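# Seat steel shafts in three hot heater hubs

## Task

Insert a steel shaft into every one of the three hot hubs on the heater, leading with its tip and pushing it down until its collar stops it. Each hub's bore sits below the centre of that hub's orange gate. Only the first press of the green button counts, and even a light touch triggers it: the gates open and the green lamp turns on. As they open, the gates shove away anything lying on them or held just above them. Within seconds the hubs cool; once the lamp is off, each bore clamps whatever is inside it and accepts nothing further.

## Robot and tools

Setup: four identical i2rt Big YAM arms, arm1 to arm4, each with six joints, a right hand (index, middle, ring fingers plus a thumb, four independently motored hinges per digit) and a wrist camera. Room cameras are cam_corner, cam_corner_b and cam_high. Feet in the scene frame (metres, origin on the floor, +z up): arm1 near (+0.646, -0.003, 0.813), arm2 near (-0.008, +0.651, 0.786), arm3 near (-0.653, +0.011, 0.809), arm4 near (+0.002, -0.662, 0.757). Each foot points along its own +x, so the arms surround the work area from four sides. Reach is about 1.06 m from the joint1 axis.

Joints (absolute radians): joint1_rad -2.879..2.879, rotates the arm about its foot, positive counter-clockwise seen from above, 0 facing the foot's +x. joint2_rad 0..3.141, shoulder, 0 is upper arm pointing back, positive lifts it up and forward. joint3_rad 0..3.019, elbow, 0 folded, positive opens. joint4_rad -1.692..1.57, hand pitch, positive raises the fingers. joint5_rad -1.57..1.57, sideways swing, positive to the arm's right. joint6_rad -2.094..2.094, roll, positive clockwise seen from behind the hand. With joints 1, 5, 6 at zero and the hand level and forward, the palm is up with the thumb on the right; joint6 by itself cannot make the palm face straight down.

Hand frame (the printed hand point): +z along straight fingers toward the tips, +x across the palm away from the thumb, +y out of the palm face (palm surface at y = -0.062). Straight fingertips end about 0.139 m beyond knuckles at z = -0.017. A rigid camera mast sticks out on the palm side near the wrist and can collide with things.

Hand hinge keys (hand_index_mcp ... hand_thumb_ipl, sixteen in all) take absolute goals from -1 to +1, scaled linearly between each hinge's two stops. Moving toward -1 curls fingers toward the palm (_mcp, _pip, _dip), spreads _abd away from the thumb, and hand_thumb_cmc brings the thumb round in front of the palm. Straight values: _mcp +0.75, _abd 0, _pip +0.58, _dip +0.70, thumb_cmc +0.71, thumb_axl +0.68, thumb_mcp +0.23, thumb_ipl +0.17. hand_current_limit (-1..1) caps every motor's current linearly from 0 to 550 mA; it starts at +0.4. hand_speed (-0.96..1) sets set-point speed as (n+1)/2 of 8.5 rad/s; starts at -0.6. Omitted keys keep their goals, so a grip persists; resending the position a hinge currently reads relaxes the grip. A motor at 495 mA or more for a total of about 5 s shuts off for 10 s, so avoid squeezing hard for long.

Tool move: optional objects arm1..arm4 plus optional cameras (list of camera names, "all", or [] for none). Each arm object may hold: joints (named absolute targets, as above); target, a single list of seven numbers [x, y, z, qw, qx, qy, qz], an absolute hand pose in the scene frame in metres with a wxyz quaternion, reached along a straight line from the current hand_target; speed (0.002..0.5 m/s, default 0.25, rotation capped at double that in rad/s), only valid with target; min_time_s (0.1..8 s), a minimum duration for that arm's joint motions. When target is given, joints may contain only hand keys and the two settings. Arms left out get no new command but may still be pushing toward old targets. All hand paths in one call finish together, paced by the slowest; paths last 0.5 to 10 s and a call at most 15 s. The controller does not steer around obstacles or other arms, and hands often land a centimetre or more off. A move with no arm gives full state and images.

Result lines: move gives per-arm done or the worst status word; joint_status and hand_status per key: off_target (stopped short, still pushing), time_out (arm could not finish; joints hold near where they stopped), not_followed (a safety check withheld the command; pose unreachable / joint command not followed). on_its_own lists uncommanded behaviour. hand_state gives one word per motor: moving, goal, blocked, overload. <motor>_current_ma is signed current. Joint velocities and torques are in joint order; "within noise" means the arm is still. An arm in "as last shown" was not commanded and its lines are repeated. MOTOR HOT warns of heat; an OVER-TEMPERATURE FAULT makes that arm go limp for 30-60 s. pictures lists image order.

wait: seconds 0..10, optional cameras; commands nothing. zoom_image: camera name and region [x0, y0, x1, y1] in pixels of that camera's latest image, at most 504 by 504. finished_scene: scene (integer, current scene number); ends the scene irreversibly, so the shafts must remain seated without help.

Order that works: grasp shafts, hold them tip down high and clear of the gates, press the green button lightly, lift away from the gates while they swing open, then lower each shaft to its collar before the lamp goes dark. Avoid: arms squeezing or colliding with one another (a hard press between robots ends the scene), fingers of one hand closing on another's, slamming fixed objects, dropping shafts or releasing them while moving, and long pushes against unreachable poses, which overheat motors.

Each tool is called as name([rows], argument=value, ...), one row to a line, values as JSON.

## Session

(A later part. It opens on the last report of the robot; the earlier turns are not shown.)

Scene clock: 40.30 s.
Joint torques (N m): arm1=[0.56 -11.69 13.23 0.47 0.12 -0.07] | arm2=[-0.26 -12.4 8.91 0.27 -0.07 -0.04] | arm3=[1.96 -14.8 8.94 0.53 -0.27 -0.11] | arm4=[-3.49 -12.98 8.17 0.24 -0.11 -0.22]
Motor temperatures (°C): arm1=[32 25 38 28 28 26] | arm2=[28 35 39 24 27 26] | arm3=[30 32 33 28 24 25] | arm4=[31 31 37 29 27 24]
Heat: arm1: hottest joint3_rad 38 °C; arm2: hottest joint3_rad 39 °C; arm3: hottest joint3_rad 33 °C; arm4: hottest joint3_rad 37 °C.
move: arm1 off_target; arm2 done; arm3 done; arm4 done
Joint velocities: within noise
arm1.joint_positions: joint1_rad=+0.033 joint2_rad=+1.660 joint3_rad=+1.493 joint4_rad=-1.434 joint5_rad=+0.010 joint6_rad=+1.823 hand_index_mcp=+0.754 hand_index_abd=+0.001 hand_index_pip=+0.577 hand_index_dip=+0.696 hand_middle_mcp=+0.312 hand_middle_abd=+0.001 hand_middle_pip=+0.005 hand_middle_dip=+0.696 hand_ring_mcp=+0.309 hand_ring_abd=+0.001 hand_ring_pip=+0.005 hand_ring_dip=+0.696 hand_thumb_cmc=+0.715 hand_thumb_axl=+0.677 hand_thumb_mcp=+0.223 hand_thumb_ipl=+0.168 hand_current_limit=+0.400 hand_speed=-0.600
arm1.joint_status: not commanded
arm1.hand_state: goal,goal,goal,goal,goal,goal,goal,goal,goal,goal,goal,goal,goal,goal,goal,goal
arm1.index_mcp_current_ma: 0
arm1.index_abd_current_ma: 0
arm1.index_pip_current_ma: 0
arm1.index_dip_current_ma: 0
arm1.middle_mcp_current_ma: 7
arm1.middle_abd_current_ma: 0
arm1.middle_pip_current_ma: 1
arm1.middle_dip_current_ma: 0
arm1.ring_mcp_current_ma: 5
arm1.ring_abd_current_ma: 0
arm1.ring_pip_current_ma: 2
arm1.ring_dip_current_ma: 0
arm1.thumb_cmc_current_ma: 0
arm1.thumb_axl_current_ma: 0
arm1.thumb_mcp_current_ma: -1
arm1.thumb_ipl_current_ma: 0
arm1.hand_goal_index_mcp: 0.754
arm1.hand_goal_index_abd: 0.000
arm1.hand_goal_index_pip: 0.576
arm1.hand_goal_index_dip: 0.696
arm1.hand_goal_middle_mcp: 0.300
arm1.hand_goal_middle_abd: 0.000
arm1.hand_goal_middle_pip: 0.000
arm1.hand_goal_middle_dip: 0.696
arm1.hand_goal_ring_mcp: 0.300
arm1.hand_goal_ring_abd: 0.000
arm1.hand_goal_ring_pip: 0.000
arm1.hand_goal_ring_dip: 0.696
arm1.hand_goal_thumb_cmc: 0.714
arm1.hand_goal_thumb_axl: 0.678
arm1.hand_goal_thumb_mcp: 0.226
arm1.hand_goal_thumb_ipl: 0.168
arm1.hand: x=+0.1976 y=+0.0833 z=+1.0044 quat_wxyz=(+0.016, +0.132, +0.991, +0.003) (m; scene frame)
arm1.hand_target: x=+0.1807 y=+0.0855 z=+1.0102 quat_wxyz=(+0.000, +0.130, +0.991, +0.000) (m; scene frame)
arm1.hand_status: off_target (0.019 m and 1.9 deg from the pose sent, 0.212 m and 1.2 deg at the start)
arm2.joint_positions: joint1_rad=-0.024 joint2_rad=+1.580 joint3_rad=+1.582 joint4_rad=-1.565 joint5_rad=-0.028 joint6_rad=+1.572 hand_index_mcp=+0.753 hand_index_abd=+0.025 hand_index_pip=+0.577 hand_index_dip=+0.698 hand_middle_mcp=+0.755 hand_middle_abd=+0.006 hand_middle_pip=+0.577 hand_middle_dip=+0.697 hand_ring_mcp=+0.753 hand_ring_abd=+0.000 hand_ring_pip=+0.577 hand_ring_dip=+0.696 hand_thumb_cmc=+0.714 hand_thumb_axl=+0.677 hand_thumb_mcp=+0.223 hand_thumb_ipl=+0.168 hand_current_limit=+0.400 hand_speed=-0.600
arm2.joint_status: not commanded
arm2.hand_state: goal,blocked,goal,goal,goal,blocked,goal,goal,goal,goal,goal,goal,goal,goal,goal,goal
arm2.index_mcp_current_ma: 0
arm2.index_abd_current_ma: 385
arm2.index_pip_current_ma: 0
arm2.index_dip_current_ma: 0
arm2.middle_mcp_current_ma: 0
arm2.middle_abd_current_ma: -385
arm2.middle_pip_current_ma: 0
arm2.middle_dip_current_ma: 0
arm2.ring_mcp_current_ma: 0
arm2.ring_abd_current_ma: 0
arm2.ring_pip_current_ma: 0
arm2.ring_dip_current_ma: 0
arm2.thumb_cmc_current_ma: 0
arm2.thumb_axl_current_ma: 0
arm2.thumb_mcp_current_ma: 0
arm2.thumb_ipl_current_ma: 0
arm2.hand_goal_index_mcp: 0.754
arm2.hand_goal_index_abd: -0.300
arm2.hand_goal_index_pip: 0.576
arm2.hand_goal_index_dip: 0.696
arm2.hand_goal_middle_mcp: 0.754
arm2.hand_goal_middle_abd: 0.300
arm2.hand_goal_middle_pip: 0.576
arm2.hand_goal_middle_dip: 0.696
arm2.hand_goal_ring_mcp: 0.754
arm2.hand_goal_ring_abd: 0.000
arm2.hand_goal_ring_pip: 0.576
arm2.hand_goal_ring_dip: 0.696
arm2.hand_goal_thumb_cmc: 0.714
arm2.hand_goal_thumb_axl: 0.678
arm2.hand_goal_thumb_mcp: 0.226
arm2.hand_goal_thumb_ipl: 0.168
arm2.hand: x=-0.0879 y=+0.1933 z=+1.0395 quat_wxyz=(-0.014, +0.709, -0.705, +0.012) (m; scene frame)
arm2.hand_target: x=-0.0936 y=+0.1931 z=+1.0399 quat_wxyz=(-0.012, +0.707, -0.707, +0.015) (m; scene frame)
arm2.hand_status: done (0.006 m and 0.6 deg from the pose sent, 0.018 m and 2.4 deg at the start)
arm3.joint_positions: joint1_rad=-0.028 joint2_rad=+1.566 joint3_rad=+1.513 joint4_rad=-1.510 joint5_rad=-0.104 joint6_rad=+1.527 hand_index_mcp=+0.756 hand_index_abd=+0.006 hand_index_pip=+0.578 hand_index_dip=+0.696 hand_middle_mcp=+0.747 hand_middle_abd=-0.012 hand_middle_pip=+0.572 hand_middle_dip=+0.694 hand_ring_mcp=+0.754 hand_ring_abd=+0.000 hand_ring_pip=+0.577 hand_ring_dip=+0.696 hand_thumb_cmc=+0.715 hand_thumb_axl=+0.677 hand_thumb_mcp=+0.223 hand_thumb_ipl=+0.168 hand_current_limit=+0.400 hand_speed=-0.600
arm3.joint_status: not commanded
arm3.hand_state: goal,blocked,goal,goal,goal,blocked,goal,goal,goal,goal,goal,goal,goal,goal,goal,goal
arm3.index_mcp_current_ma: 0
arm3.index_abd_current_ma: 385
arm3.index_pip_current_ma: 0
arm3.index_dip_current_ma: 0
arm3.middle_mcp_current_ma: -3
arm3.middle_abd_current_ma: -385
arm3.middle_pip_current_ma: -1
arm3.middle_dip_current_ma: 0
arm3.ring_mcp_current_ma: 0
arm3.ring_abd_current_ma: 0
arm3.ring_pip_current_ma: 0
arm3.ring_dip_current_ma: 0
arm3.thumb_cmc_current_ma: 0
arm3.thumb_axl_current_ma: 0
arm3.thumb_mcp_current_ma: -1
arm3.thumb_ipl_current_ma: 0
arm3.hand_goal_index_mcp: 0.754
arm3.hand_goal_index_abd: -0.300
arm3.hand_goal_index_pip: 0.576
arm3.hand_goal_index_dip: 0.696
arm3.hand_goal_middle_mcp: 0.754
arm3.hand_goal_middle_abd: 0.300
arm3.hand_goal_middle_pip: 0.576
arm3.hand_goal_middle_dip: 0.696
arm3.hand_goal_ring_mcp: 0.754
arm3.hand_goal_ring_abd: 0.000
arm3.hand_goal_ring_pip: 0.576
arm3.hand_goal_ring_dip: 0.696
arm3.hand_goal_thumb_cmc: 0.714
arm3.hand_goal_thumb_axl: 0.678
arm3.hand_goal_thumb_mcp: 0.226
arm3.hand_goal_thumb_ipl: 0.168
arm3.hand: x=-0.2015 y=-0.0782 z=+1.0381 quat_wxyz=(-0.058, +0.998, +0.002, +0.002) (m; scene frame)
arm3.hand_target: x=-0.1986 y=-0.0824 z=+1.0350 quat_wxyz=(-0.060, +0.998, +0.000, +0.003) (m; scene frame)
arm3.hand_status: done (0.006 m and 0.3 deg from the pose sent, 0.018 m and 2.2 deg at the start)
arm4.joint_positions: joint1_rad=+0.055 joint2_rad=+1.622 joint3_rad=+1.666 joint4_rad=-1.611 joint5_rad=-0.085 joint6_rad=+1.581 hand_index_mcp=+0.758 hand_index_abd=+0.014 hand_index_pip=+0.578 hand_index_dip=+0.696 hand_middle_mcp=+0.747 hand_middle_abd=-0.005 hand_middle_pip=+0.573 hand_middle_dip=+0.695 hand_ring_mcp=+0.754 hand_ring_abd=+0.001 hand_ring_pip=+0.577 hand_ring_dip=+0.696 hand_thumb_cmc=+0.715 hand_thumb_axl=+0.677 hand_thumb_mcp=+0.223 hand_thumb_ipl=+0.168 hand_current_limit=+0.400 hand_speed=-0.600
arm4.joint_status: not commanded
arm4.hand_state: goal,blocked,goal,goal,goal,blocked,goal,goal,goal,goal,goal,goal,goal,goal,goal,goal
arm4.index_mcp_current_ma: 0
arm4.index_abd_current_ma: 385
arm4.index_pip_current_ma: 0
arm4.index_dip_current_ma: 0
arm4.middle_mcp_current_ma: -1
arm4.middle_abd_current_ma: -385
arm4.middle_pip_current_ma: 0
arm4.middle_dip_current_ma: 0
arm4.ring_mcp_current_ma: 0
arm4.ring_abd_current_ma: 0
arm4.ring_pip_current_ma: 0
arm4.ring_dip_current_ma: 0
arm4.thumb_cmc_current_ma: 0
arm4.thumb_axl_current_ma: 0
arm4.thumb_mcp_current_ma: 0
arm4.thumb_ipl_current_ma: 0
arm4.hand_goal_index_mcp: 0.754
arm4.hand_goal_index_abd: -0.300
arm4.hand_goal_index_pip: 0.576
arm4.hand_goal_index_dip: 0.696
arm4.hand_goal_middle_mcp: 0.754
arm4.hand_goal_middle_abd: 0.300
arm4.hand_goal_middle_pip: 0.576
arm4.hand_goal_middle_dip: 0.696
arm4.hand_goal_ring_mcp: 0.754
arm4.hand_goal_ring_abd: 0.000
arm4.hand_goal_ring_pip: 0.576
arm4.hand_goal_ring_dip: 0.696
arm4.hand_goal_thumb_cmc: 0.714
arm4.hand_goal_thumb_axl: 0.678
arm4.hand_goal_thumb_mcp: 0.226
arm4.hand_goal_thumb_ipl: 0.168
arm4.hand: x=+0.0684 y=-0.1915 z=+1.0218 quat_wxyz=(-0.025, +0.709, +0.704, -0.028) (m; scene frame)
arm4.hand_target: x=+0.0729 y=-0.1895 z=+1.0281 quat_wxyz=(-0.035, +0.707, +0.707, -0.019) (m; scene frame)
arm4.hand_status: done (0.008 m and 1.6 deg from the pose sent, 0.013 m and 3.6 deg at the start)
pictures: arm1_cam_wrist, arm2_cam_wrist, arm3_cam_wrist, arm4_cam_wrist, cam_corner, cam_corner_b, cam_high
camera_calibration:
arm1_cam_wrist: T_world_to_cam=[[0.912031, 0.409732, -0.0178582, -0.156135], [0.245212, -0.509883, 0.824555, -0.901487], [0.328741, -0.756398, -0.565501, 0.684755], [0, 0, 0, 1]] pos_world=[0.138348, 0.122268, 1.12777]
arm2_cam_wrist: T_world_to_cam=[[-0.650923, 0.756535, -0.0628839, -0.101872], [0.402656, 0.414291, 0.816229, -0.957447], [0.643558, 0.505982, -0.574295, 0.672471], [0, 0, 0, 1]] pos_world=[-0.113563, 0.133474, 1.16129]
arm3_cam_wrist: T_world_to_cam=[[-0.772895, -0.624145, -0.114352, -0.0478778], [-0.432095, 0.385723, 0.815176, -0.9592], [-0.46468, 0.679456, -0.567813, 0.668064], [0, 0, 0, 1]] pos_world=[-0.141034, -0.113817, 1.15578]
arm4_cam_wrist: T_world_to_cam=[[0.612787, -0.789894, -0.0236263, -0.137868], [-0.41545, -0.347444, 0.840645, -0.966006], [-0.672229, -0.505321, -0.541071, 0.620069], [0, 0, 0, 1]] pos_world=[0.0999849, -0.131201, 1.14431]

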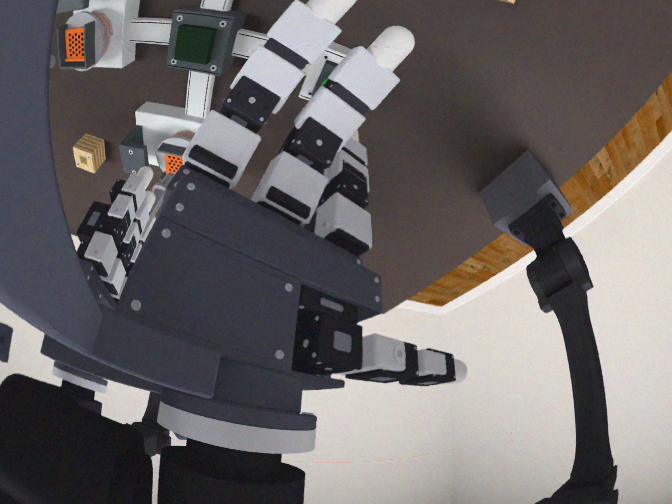

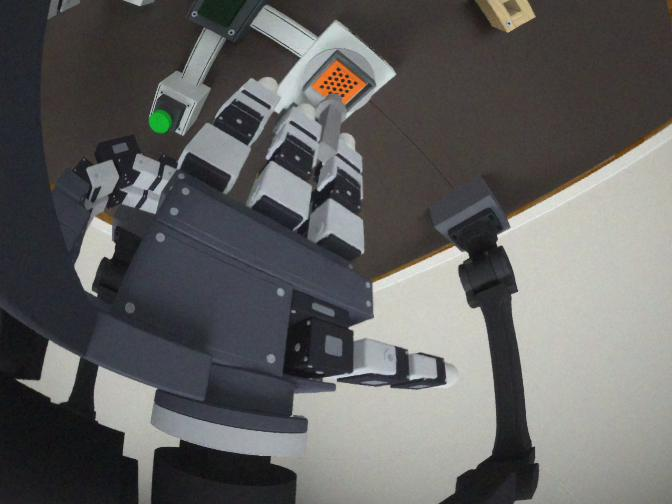

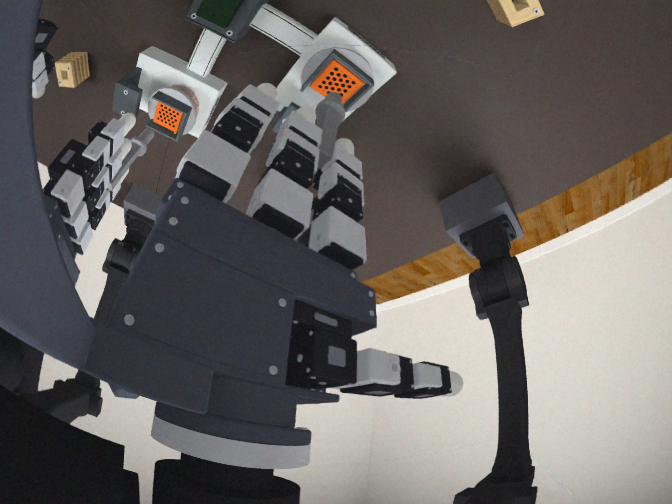

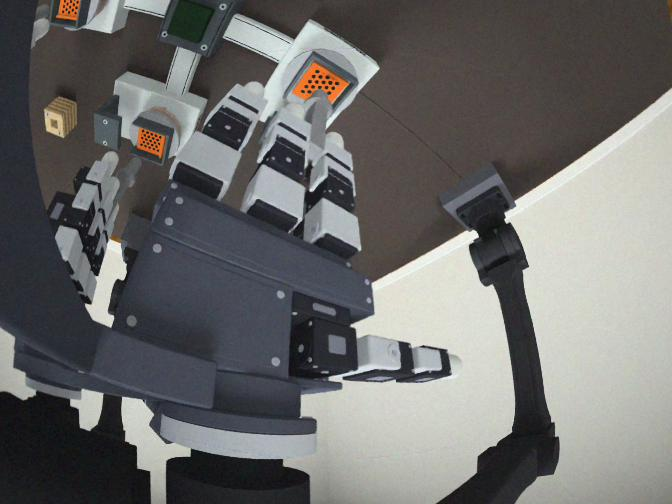

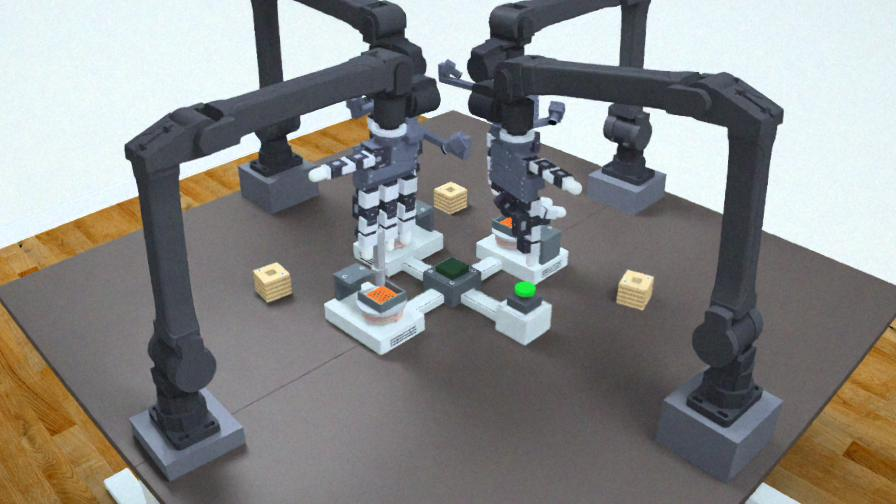

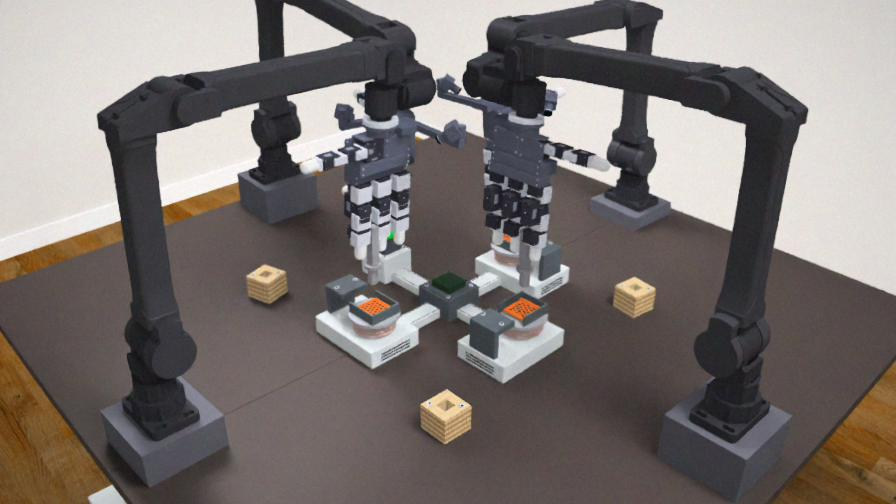

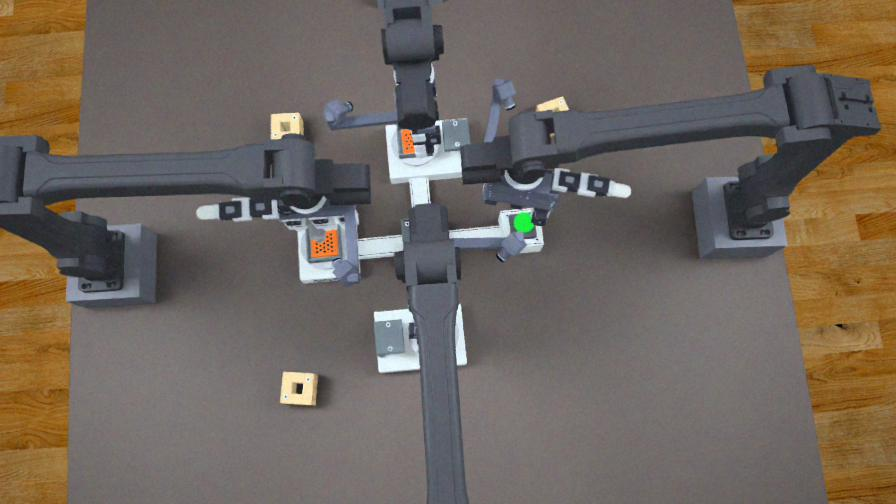

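move(arm1={"target": [0.173, 0.0865, 0.975, 0, 0.1305, 0.9914, 0], "speed": 0.15}, cameras=["arm1_cam_wrist", "arm2_cam_wrist", "cam_corner", "cam_corner_b", "cam_high"])

zoom_image(camera="cam_corner", region=[470, 180, 600, 340])

zoom_image(camera="cam_corner_b", region=[330, 150, 450, 290])

zoom_image(camera="cam_high", region=[470, 170, 580, 270])

zoom_image(camera="arm2_cam_wrist", region=[50, 70, 250, 220])

Scene clock: 46.63 s.
Joint torques (N m): arm1=[0.21 -11.99 9.33 0.81 0.11 -0.08] | arm2=[-0.32 -12.34 8.98 0.24 -0.08 -0.04] | arm3=[1.9 -14.8 8.96 0.58 -0.26 -0.14] | arm4=[-3.43 -13.04 8.13 0.23 -0.12 -0.22]
Motor temperatures (°C): arm1=[32 25 38 27 28 25] | arm2=[28 36 39 24 27 26] | arm3=[30 33 33 28 24 25] | arm4=[31 31 37 29 27 24]
Heat: arm1: hottest joint3_rad 38 °C; arm2: hottest joint3_rad 39 °C; arm3: hottest joint2_rad 33 °C; arm4: hottest joint3_rad 37 °C.
move: arm1 off_target
Joint velocities: within noise
arm1.joint_positions: joint1_rad=+0.033 joint2_rad=+1.694 joint3_rad=+1.493 joint4_rad=-1.357 joint5_rad=+0.010 joint6_rad=+1.821 hand_index_mcp=+0.754 hand_index_abd=+0.001 hand_index_pip=+0.577 hand_index_dip=+0.696 hand_middle_mcp=+0.312 hand_middle_abd=+0.001 hand_middle_pip=+0.005 hand_middle_dip=+0.696 hand_ring_mcp=+0.309 hand_ring_abd=+0.001 hand_ring_pip=+0.005 hand_ring_dip=+0.696 hand_thumb_cmc=+0.715 hand_thumb_axl=+0.677 hand_thumb_mcp=+0.223 hand_thumb_ipl=+0.168 hand_current_limit=+0.400 hand_speed=-0.600
arm1.joint_status: not commanded
arm1.hand_state: goal,goal,goal,goal,goal,goal,goal,goal,goal,goal,goal,goal,goal,goal,goal,goal
arm1.index_mcp_current_ma: 0
arm1.index_abd_current_ma: 0
arm1.index_pip_current_ma: 0
arm1.index_dip_current_ma: 0
arm1.middle_mcp_current_ma: 7
arm1.middle_abd_current_ma: 0
arm1.middle_pip_current_ma: 1
arm1.middle_dip_current_ma: 0
arm1.ring_mcp_current_ma: 5
arm1.ring_abd_current_ma: 0
arm1.ring_pip_current_ma: 2
arm1.ring_dip_current_ma: 0
arm1.thumb_cmc_current_ma: 0
arm1.thumb_axl_current_ma: 0
arm1.thumb_mcp_current_ma: -1
arm1.thumb_ipl_current_ma: 0
arm1.hand_goal_index_mcp: 0.754
arm1.hand_goal_index_abd: 0.000
arm1.hand_goal_index_pip: 0.576
arm1.hand_goal_index_dip: 0.696
arm1.hand_goal_middle_mcp: 0.300
arm1.hand_goal_middle_abd: 0.000
arm1.hand_goal_middle_pip: 0.000
arm1.hand_goal_middle_dip: 0.696
arm1.hand_goal_ring_mcp: 0.300
arm1.hand_goal_ring_abd: 0.000
arm1.hand_goal_ring_pip: 0.000
arm1.hand_goal_ring_dip: 0.696
arm1.hand_goal_thumb_cmc: 0.714
arm1.hand_goal_thumb_axl: 0.678
arm1.hand_goal_thumb_mcp: 0.226
arm1.hand_goal_thumb_ipl: 0.168
arm1.hand: x=+0.1766 y=+0.0835 z=+0.9860 quat_wxyz=(-0.005, +0.131, +0.991, +0.000) (m; scene frame)
arm1.hand_target: x=+0.1733 y=+0.0865 z=+0.9751 quat_wxyz=(+0.000, +0.131, +0.991, +0.000) (m; scene frame)
arm1.hand_status: off_target (0.012 m and 0.6 deg from the pose sent, 0.038 m and 1.9 deg at the start)
arm2, arm3, arm4: as last shown
pictures: arm1_cam_wrist, arm2_cam_wrist, cam_corner, cam_corner_b, cam_high
camera_calibration:
arm1_cam_wrist: T_world_to_cam=[[0.909628, 0.411502, -0.0569488, -0.0986677], [0.281509, -0.509772, 0.812948, -0.876095], [0.305499, -0.755512, -0.579545, 0.699224], [0, 0, 0, 1]] pos_world=[0.122768, 0.122265, 1.11183]
arm2_cam_wrist: T_world_to_cam=[[-0.650923, 0.756535, -0.0628839, -0.101872], [0.402656, 0.414291, 0.816229, -0.957447], [0.643558, 0.505982, -0.574295, 0.672471], [0, 0, 0, 1]] pos_world=[-0.113563, 0.133474, 1.16129]

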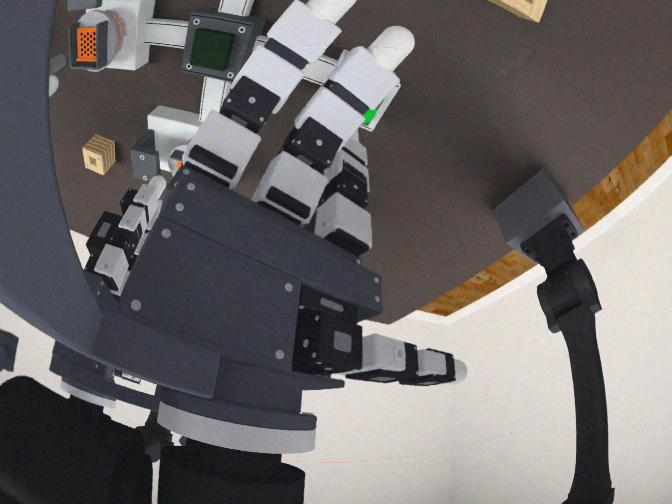

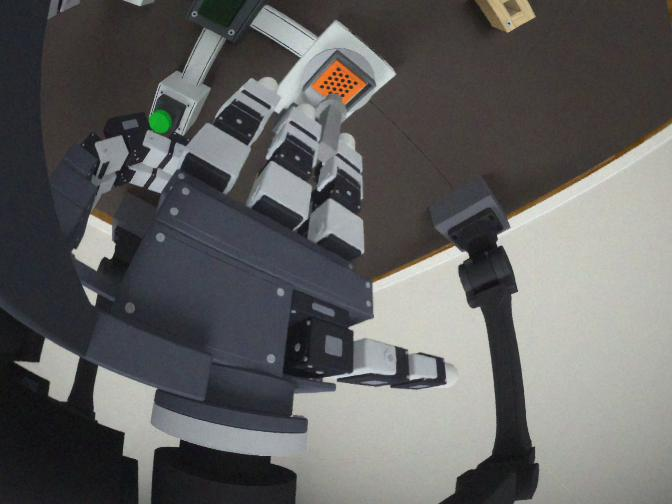

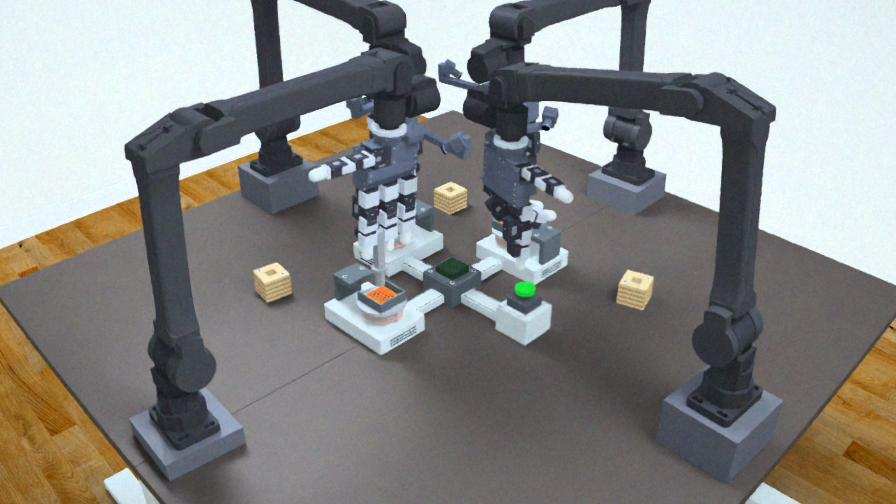

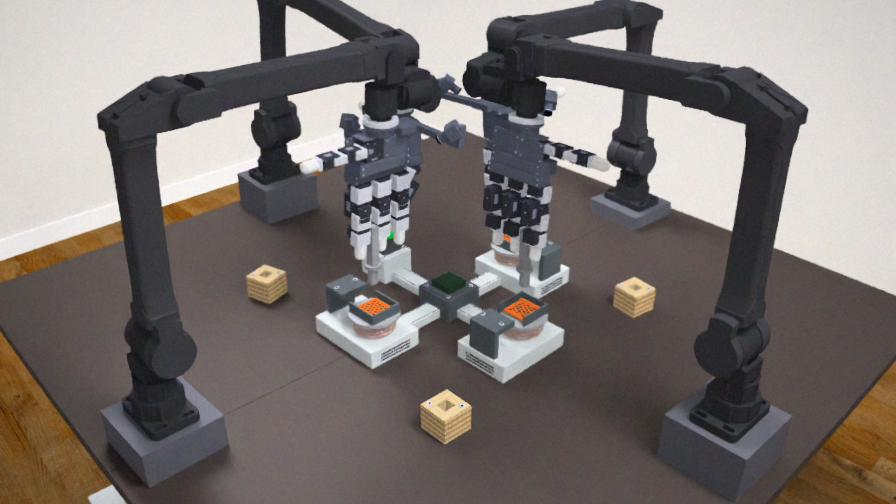

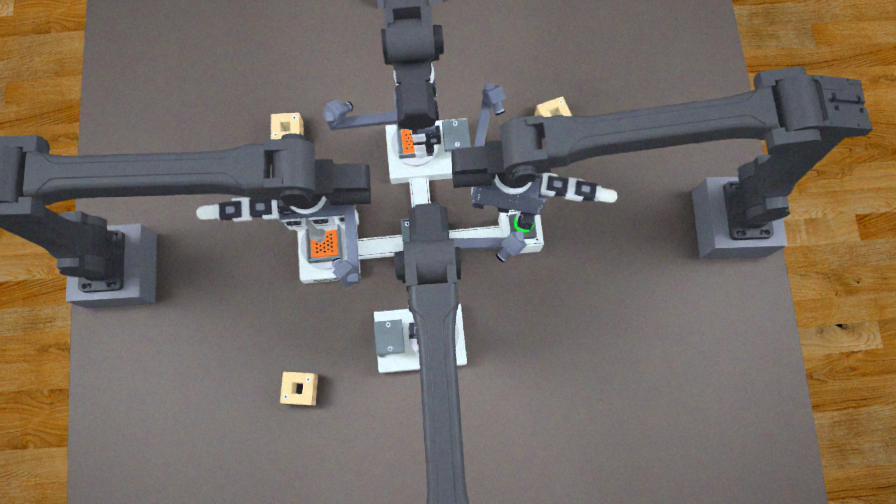

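Scaled by 3.150 from the camera's 896x504 image, which has a finer 1280x720 frame.

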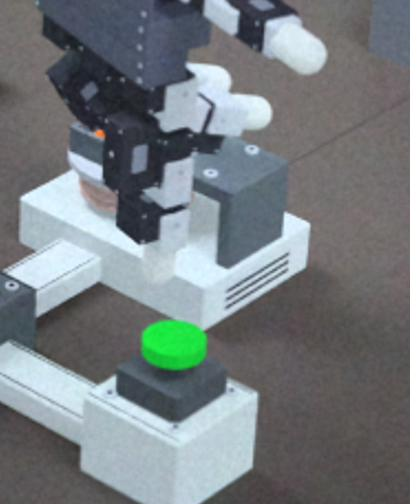

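Scaled by 3.600 from the camera's 896x504 image, which has a finer 1280x720 frame.

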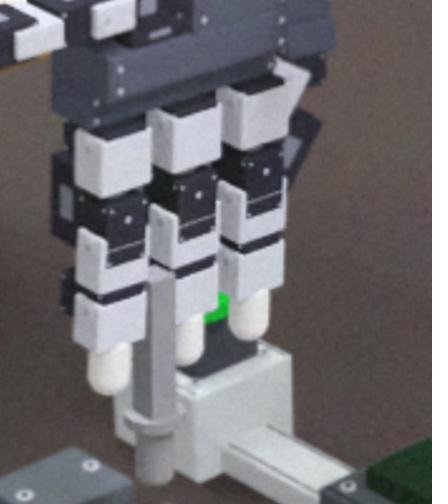

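Scaled by 4.582 from the camera's 896x504 image, which has a finer 1280x720 frame.

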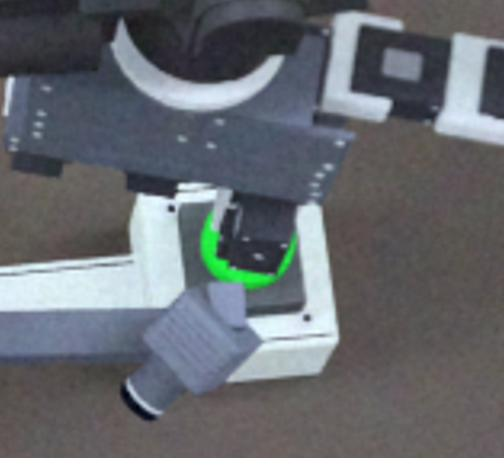

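Scaled by 2.520 from the camera's 672x504 image, which has a finer 960x720 frame.

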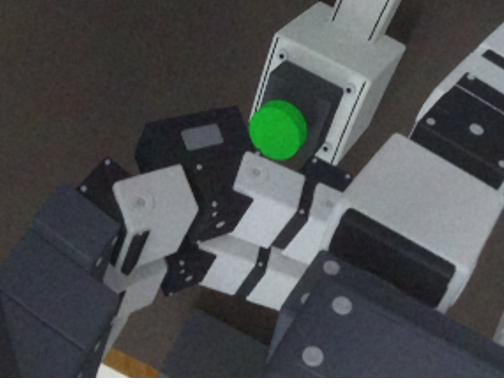

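move(arm1={"target": [0.182, 0.0865, 0.925, 0, 0.1305, 0.9914, 0], "speed": 0.12}, cameras=["arm2_cam_wrist", "arm3_cam_wrist", "arm4_cam_wrist", "cam_corner"])

zoom_image(camera="cam_corner", region=[340, 180, 580, 340])

zoom_image(camera="arm3_cam_wrist", region=[270, 40, 390, 130])

Scene clock: 48.73 s.
Joint torques (N m): arm1=[0.21 -11.4 8.66 1.2 0.11 -0.08] | arm2=[-0.32 -12.34 8.94 0.21 -0.08 -0.03] | arm3=[1.85 -14.68 8.95 0.58 -0.28 -0.13] | arm4=[-3.49 -13.1 8.1 0.24 -0.13 -0.21]
Motor temperatures (°C): arm1=[32 25 38 27 28 25] | arm2=[28 36 40 24 27 26] | arm3=[30 33 33 28 24 25] | arm4=[31 31 37 29 27 24]
Heat: arm1: hottest joint3_rad 38 °C; arm2: hottest joint3_rad 40 °C; arm3: hottest joint2_rad 33 °C; arm4: hottest joint3_rad 37 °C.
move: arm1 off_target
Joint velocities: within noise
arm1.joint_positions: joint1_rad=+0.033 joint2_rad=+1.702 joint3_rad=+1.382 joint4_rad=-1.236 joint5_rad=+0.010 joint6_rad=+1.819 hand_index_mcp=+0.752 hand_index_abd=+0.012 hand_index_pip=+0.577 hand_index_dip=+0.696 hand_middle_mcp=+0.312 hand_middle_abd=+0.001 hand_middle_pip=+0.005 hand_middle_dip=+0.696 hand_ring_mcp=+0.309 hand_ring_abd=+0.001 hand_ring_pip=+0.005 hand_ring_dip=+0.696 hand_thumb_cmc=+0.715 hand_thumb_axl=+0.677 hand_thumb_mcp=+0.223 hand_thumb_ipl=+0.168 hand_current_limit=+0.400 hand_speed=-0.600
arm1.joint_status: not commanded
arm1.hand_state: goal,goal,goal,goal,goal,goal,goal,goal,goal,goal,goal,goal,goal,goal,goal,goal
arm1.index_mcp_current_ma: 0
arm1.index_abd_current_ma: 5
arm1.index_pip_current_ma: 0
arm1.index_dip_current_ma: 0
arm1.middle_mcp_current_ma: 7
arm1.middle_abd_current_ma: 0
arm1.middle_pip_current_ma: 1
arm1.middle_dip_current_ma: 0
arm1.ring_mcp_current_ma: 5
arm1.ring_abd_current_ma: 0
arm1.ring_pip_current_ma: 2
arm1.ring_dip_current_ma: 0
arm1.thumb_cmc_current_ma: 0
arm1.thumb_axl_current_ma: 0
arm1.thumb_mcp_current_ma: -1
arm1.thumb_ipl_current_ma: 0
arm1.hand_goal_index_mcp: 0.754
arm1.hand_goal_index_abd: 0.000
arm1.hand_goal_index_pip: 0.576
arm1.hand_goal_index_dip: 0.696
arm1.hand_goal_middle_mcp: 0.300
arm1.hand_goal_middle_abd: 0.000
arm1.hand_goal_middle_pip: 0.000
arm1.hand_goal_middle_dip: 0.696
arm1.hand_goal_ring_mcp: 0.300
arm1.hand_goal_ring_abd: 0.000
arm1.hand_goal_ring_pip: 0.000
arm1.hand_goal_ring_dip: 0.696
arm1.hand_goal_thumb_cmc: 0.714
arm1.hand_goal_thumb_axl: 0.678
arm1.hand_goal_thumb_mcp: 0.226
arm1.hand_goal_thumb_ipl: 0.168
arm1.hand: x=+0.1851 y=+0.0830 z=+0.9410 quat_wxyz=(-0.006, +0.131, +0.991, +0.000) (m; scene frame)
arm1.hand_target: x=+0.1825 y=+0.0864 z=+0.9253 quat_wxyz=(+0.000, +0.130, +0.991, +0.000) (m; scene frame)
arm1.hand_status: off_target (0.017 m and 0.7 deg from the pose sent, 0.061 m and 0.6 deg at the start)
arm2, arm3, arm4: as last shown
pictures: arm2_cam_wrist, arm3_cam_wrist, arm4_cam_wrist, cam_corner
camera_calibration:
arm2_cam_wrist: T_world_to_cam=[[-0.650923, 0.756535, -0.0628839, -0.101872], [0.402656, 0.414291, 0.816229, -0.957447], [0.643558, 0.505982, -0.574295, 0.672471], [0, 0, 0, 1]] pos_world=[-0.113563, 0.133474, 1.16129]
arm3_cam_wrist: T_world_to_cam=[[-0.772895, -0.624145, -0.114352, -0.0478778], [-0.432095, 0.385723, 0.815176, -0.9592], [-0.46468, 0.679456, -0.567813, 0.668064], [0, 0, 0, 1]] pos_world=[-0.141034, -0.113817, 1.15578]
arm4_cam_wrist: T_world_to_cam=[[0.612787, -0.789894, -0.0236263, -0.137868], [-0.41545, -0.347444, 0.840645, -0.966006], [-0.672229, -0.505321, -0.541071, 0.620069], [0, 0, 0, 1]] pos_world=[0.0999849, -0.131201, 1.14431]

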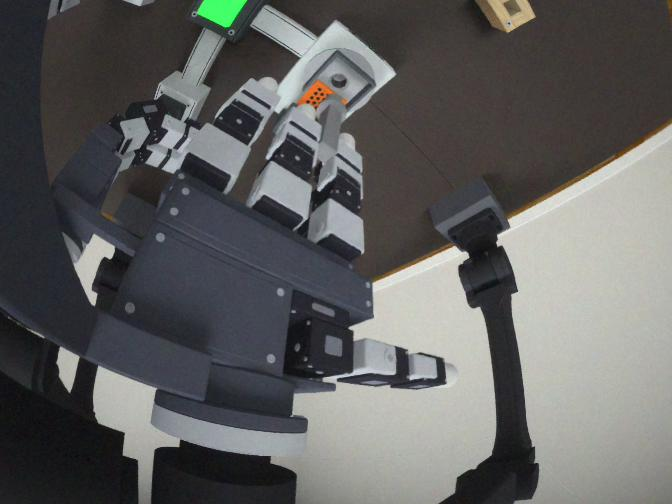

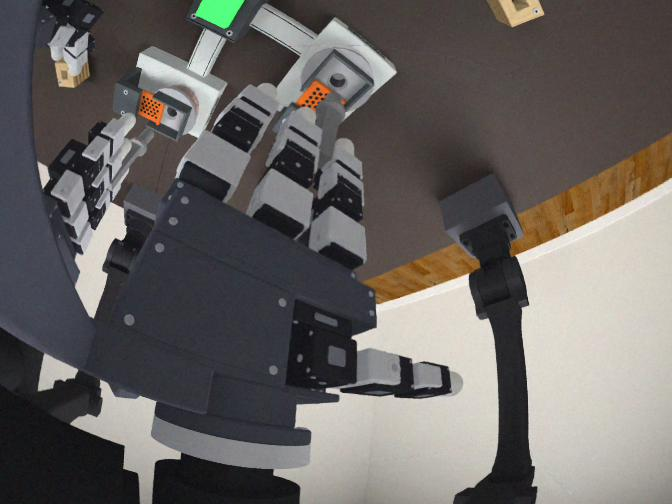

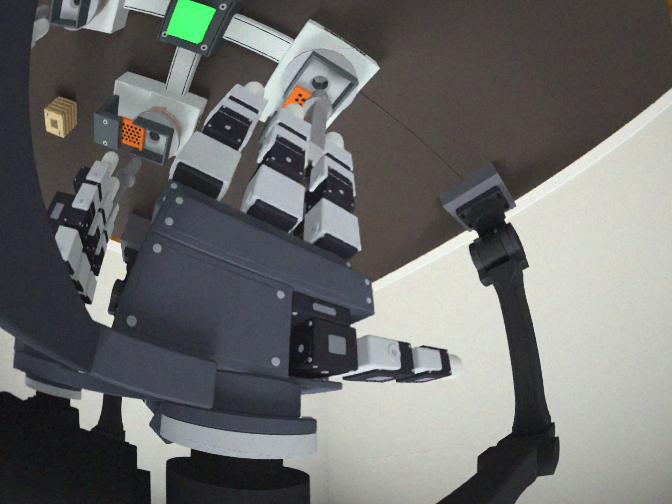

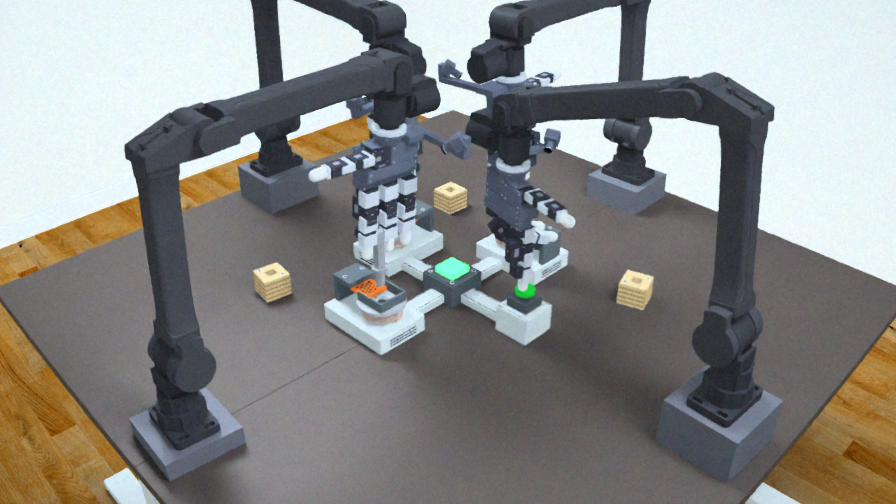

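Scaled by 2.100 from the camera's 896x504 image, which has a finer 1280x720 frame.

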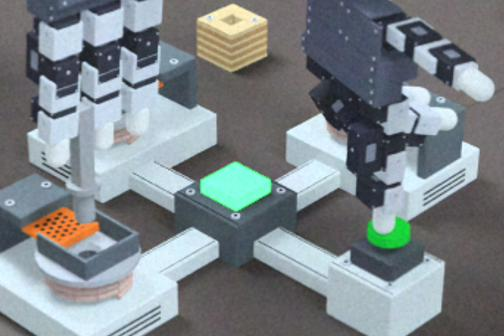

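Scaled by 4.200 from the camera's 672x504 image, which has a finer 960x720 frame.

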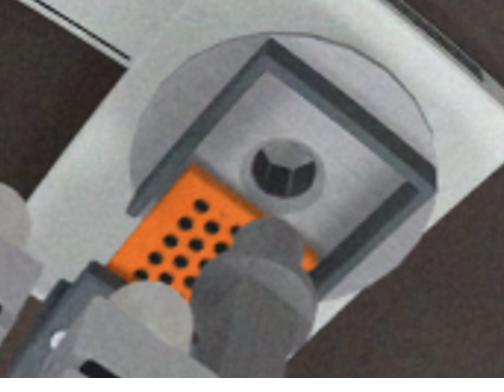

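move(arm2={"target": [-0.092, 0.1935, 0.982, -0.012, 0.7070, -0.7070, 0.0156], "speed": 0.12}, arm3={"target": [-0.1983, -0.0794, 0.985, -0.06, 0.9982, 0, 0.003], "speed": 0.12}, arm4={"target": [0.0716, -0.1875, 0.985, -0.035, 0.7064, 0.7064, -0.0195], "speed": 0.12}, cameras=["arm2_cam_wrist", "arm3_cam_wrist", "arm4_cam_wrist"])

zoom_image(camera="arm2_cam_wrist", region=[270, 40, 390, 130])

zoom_image(camera="arm3_cam_wrist", region=[270, 40, 390, 130])

zoom_image(camera="arm4_cam_wrist", region=[270, 40, 390, 130])

Scene clock: 50.30 s.
Joint torques (N m): arm1=[0.21 -11.46 8.65 1.21 0.1 -0.08] | arm2=[-0.09 -11.52 8.92 0.28 -0.07 -0.01] | arm3=[2.32 -15.09 8.91 0.49 -0.25 -0.08] | arm4=[-3.08 -12.63 8.09 0.13 -0.13 -0.19]
Motor temperatures (°C): arm1=[32 25 38 27 28 25] | arm2=[28 36 40 24 27 26] | arm3=[30 33 33 28 24 25] | arm4=[31 31 37 29 27 24]
Heat: arm1: hottest joint3_rad 38 °C; arm2: hottest joint3_rad 40 °C; arm3: hottest joint2_rad 33 °C; arm4: hottest joint3_rad 37 °C.
move: arm2 done; arm3 done; arm4 done
Joint velocities: within noise
arm1: as last shown
arm2.joint_positions: joint1_rad=-0.024 joint2_rad=+1.580 joint3_rad=+1.442 joint4_rad=-1.415 joint5_rad=-0.028 joint6_rad=+1.572 hand_index_mcp=+0.753 hand_index_abd=+0.025 hand_index_pip=+0.577 hand_index_dip=+0.698 hand_middle_mcp=+0.755 hand_middle_abd=+0.006 hand_middle_pip=+0.577 hand_middle_dip=+0.697 hand_ring_mcp=+0.753 hand_ring_abd=+0.000 hand_ring_pip=+0.577 hand_ring_dip=+0.696 hand_thumb_cmc=+0.714 hand_thumb_axl=+0.677 hand_thumb_mcp=+0.223 hand_thumb_ipl=+0.168 hand_current_limit=+0.400 hand_speed=-0.600
arm2.joint_status: not commanded
arm2.hand_state: goal,blocked,goal,goal,goal,blocked,goal,goal,goal,goal,goal,goal,goal,goal,goal,goal
arm2.index_mcp_current_ma: 0
arm2.index_abd_current_ma: 385
arm2.index_pip_current_ma: 0
arm2.index_dip_current_ma: 0
arm2.middle_mcp_current_ma: 0
arm2.middle_abd_current_ma: -385
arm2.middle_pip_current_ma: 0
arm2.middle_dip_current_ma: 0
arm2.ring_mcp_current_ma: 0
arm2.ring_abd_current_ma: 0
arm2.ring_pip_current_ma: 0
arm2.ring_dip_current_ma: 0
arm2.thumb_cmc_current_ma: 0
arm2.thumb_axl_current_ma: 0
arm2.thumb_mcp_current_ma: 0
arm2.thumb_ipl_current_ma: 0
arm2.hand_goal_index_mcp: 0.754
arm2.hand_goal_index_abd: -0.300
arm2.hand_goal_index_pip: 0.576
arm2.hand_goal_index_dip: 0.696
arm2.hand_goal_middle_mcp: 0.754
arm2.hand_goal_middle_abd: 0.300
arm2.hand_goal_middle_pip: 0.576
arm2.hand_goal_middle_dip: 0.696
arm2.hand_goal_ring_mcp: 0.754
arm2.hand_goal_ring_abd: 0.000
arm2.hand_goal_ring_pip: 0.576
arm2.hand_goal_ring_dip: 0.696
arm2.hand_goal_thumb_cmc: 0.714
arm2.hand_goal_thumb_axl: 0.678
arm2.hand_goal_thumb_mcp: 0.226
arm2.hand_goal_thumb_ipl: 0.168
arm2.hand: x=-0.0874 y=+0.1950 z=+0.9861 quat_wxyz=(-0.011, +0.709, -0.705, +0.016) (m; scene frame)
arm2.hand_target: x=-0.0920 y=+0.1936 z=+0.9821 quat_wxyz=(-0.012, +0.707, -0.707, +0.016) (m; scene frame)
arm2.hand_status: done (0.006 m and 0.4 deg from the pose sent, 0.058 m and 0.6 deg at the start)
arm3.joint_positions: joint1_rad=-0.028 joint2_rad=+1.588 joint3_rad=+1.400 joint4_rad=-1.380 joint5_rad=-0.104 joint6_rad=+1.527 hand_index_mcp=+0.756 hand_index_abd=+0.006 hand_index_pip=+0.578 hand_index_dip=+0.696 hand_middle_mcp=+0.747 hand_middle_abd=-0.012 hand_middle_pip=+0.572 hand_middle_dip=+0.694 hand_ring_mcp=+0.754 hand_ring_abd=+0.000 hand_ring_pip=+0.577 hand_ring_dip=+0.696 hand_thumb_cmc=+0.715 hand_thumb_axl=+0.677 hand_thumb_mcp=+0.223 hand_thumb_ipl=+0.168 hand_current_limit=+0.400 hand_speed=-0.600
arm3.joint_status: not commanded
arm3.hand_state: goal,blocked,goal,goal,goal,blocked,goal,goal,goal,goal,goal,goal,goal,goal,goal,goal
arm3.index_mcp_current_ma: 0
arm3.index_abd_current_ma: 385
arm3.index_pip_current_ma: 0
arm3.index_dip_current_ma: 0
arm3.middle_mcp_current_ma: -3
arm3.middle_abd_current_ma: -385
arm3.middle_pip_current_ma: -1
arm3.middle_dip_current_ma: 0
arm3.ring_mcp_current_ma: 0
arm3.ring_abd_current_ma: 0
arm3.ring_pip_current_ma: 0
arm3.ring_dip_current_ma: 0
arm3.thumb_cmc_current_ma: 0
arm3.thumb_axl_current_ma: 0
arm3.thumb_mcp_current_ma: -1
arm3.thumb_ipl_current_ma: 0
arm3.hand_goal_index_mcp: 0.754
arm3.hand_goal_index_abd: -0.300
arm3.hand_goal_index_pip: 0.576
arm3.hand_goal_index_dip: 0.696
arm3.hand_goal_middle_mcp: 0.754
arm3.hand_goal_middle_abd: 0.300
arm3.hand_goal_middle_pip: 0.576
arm3.hand_goal_middle_dip: 0.696
arm3.hand_goal_ring_mcp: 0.754
arm3.hand_goal_ring_abd: 0.000
arm3.hand_goal_ring_pip: 0.576
arm3.hand_goal_ring_dip: 0.696
arm3.hand_goal_thumb_cmc: 0.714
arm3.hand_goal_thumb_axl: 0.678
arm3.hand_goal_thumb_mcp: 0.226
arm3.hand_goal_thumb_ipl: 0.168
arm3.hand: x=-0.2012 y=-0.0775 z=+0.9858 quat_wxyz=(-0.058, +0.998, +0.002, +0.000) (m; scene frame)
arm3.hand_target: x=-0.1983 y=-0.0794 z=+0.9850 quat_wxyz=(-0.060, +0.998, +0.000, +0.003) (m; scene frame)
arm3.hand_status: done (0.004 m and 0.5 deg from the pose sent, 0.053 m and 0.3 deg at the start)
arm4.joint_positions: joint1_rad=+0.055 joint2_rad=+1.622 joint3_rad=+1.561 joint4_rad=-1.498 joint5_rad=-0.085 joint6_rad=+1.581 hand_index_mcp=+0.758 hand_index_abd=+0.014 hand_index_pip=+0.578 hand_index_dip=+0.696 hand_middle_mcp=+0.747 hand_middle_abd=-0.005 hand_middle_pip=+0.573 hand_middle_dip=+0.695 hand_ring_mcp=+0.754 hand_ring_abd=+0.001 hand_ring_pip=+0.577 hand_ring_dip=+0.696 hand_thumb_cmc=+0.715 hand_thumb_axl=+0.677 hand_thumb_mcp=+0.223 hand_thumb_ipl=+0.168 hand_current_limit=+0.400 hand_speed=-0.600
arm4.joint_status: not commanded
arm4.hand_state: goal,blocked,goal,goal,goal,blocked,goal,goal,goal,goal,goal,goal,goal,goal,goal,goal
arm4.index_mcp_current_ma: 0
arm4.index_abd_current_ma: 385
arm4.index_pip_current_ma: 0
arm4.index_dip_current_ma: 0
arm4.middle_mcp_current_ma: -1
arm4.middle_abd_current_ma: -385
arm4.middle_pip_current_ma: 0
arm4.middle_dip_current_ma: 0
arm4.ring_mcp_current_ma: 0
arm4.ring_abd_current_ma: 0
arm4.ring_pip_current_ma: 0
arm4.ring_dip_current_ma: 0
arm4.thumb_cmc_current_ma: 0
arm4.thumb_axl_current_ma: 0
arm4.thumb_mcp_current_ma: 0
arm4.thumb_ipl_current_ma: 0
arm4.hand_goal_index_mcp: 0.754
arm4.hand_goal_index_abd: -0.300
arm4.hand_goal_index_pip: 0.576
arm4.hand_goal_index_dip: 0.696
arm4.hand_goal_middle_mcp: 0.754
arm4.hand_goal_middle_abd: 0.300
arm4.hand_goal_middle_pip: 0.576
arm4.hand_goal_middle_dip: 0.696
arm4.hand_goal_ring_mcp: 0.754
arm4.hand_goal_ring_abd: 0.000
arm4.hand_goal_ring_pip: 0.576
arm4.hand_goal_ring_dip: 0.696
arm4.hand_goal_thumb_cmc: 0.714
arm4.hand_goal_thumb_axl: 0.678
arm4.hand_goal_thumb_mcp: 0.226
arm4.hand_goal_thumb_ipl: 0.168
arm4.hand: x=+0.0688 y=-0.1902 z=+0.9815 quat_wxyz=(-0.028, +0.709, +0.704, -0.025) (m; scene frame)
arm4.hand_target: x=+0.0715 y=-0.1876 z=+0.9849 quat_wxyz=(-0.035, +0.707, +0.707, -0.020) (m; scene frame)
arm4.hand_status: done (0.005 m and 1.1 deg from the pose sent, 0.037 m and 1.6 deg at the start)
pictures: arm2_cam_wrist, arm3_cam_wrist, arm4_cam_wrist
camera_calibration:
arm2_cam_wrist: T_world_to_cam=[[-0.650831, 0.755902, -0.0709379, -0.0980861], [0.40233, 0.422618, 0.812111, -0.912381], [0.643856, 0.500006, -0.579175, 0.646732], [0, 0, 0, 1]] pos_world=[-0.113162, 0.136362, 1.10857]
arm3_cam_wrist: T_world_to_cam=[[-0.773423, -0.624155, -0.110668, -0.0569692], [-0.428061, 0.3855, 0.817406, -0.918094], [-0.467526, 0.679574, -0.565331, 0.635081], [0, 0, 0, 1]] pos_world=[-0.140145, -0.113217, 1.10318]
arm4_cam_wrist: T_world_to_cam=[[0.612872, -0.789626, -0.0296507, -0.132062], [-0.415392, -0.353875, 0.837987, -0.930148], [-0.672189, -0.501262, -0.544884, 0.603735], [0, 0, 0, 1]] pos_world=[0.100385, -0.130806, 1.1045]

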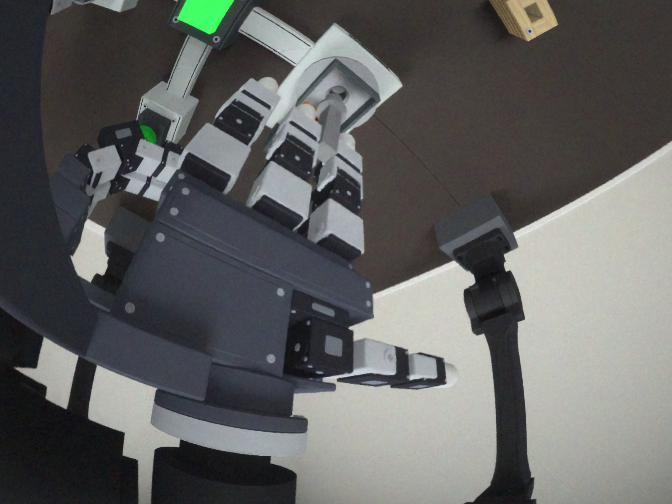

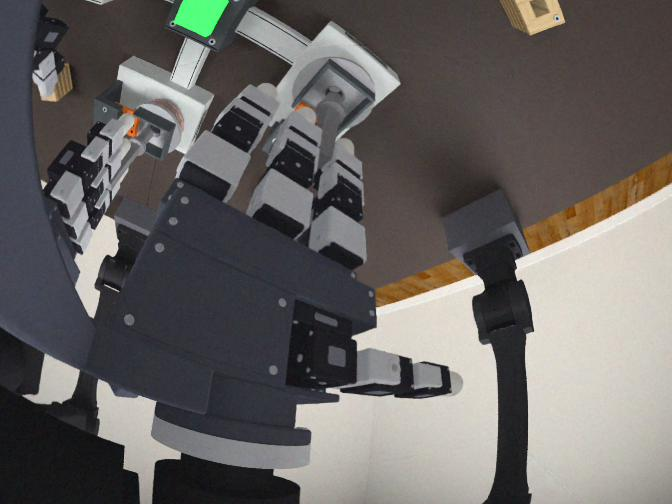

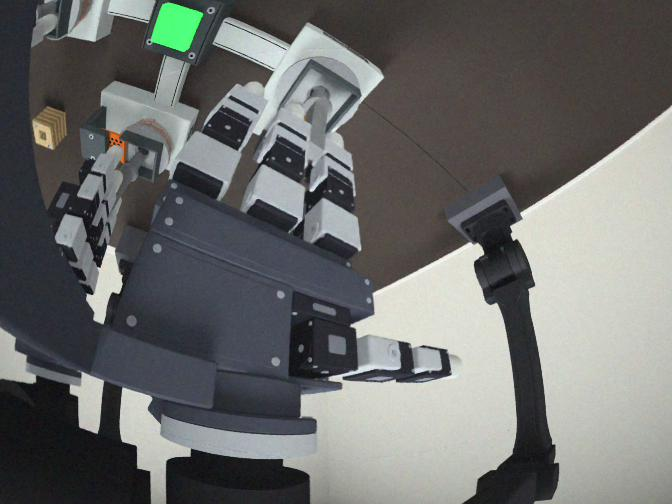

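Scaled by 4.200 from the camera's 672x504 image, which has a finer 960x720 frame.

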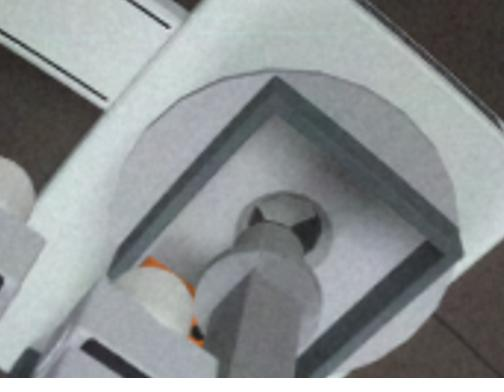

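Scaled by 4.200 from the camera's 672x504 image, which has a finer 960x720 frame.

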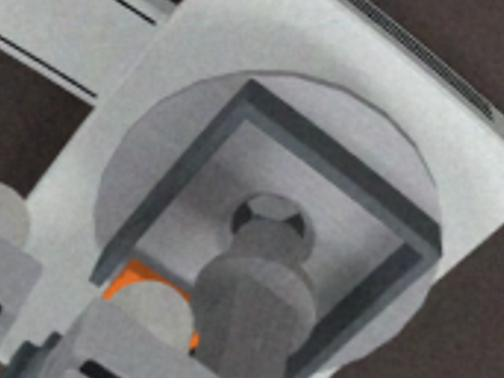

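Scaled by 4.200 from the camera's 672x504 image, which has a finer 960x720 frame.

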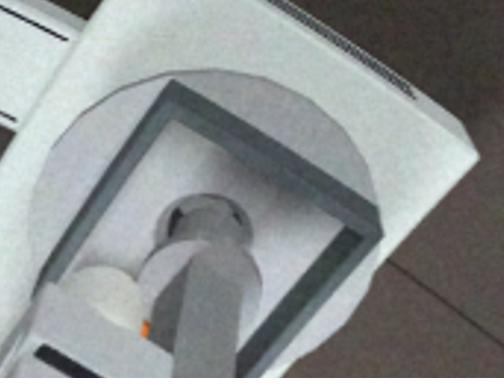

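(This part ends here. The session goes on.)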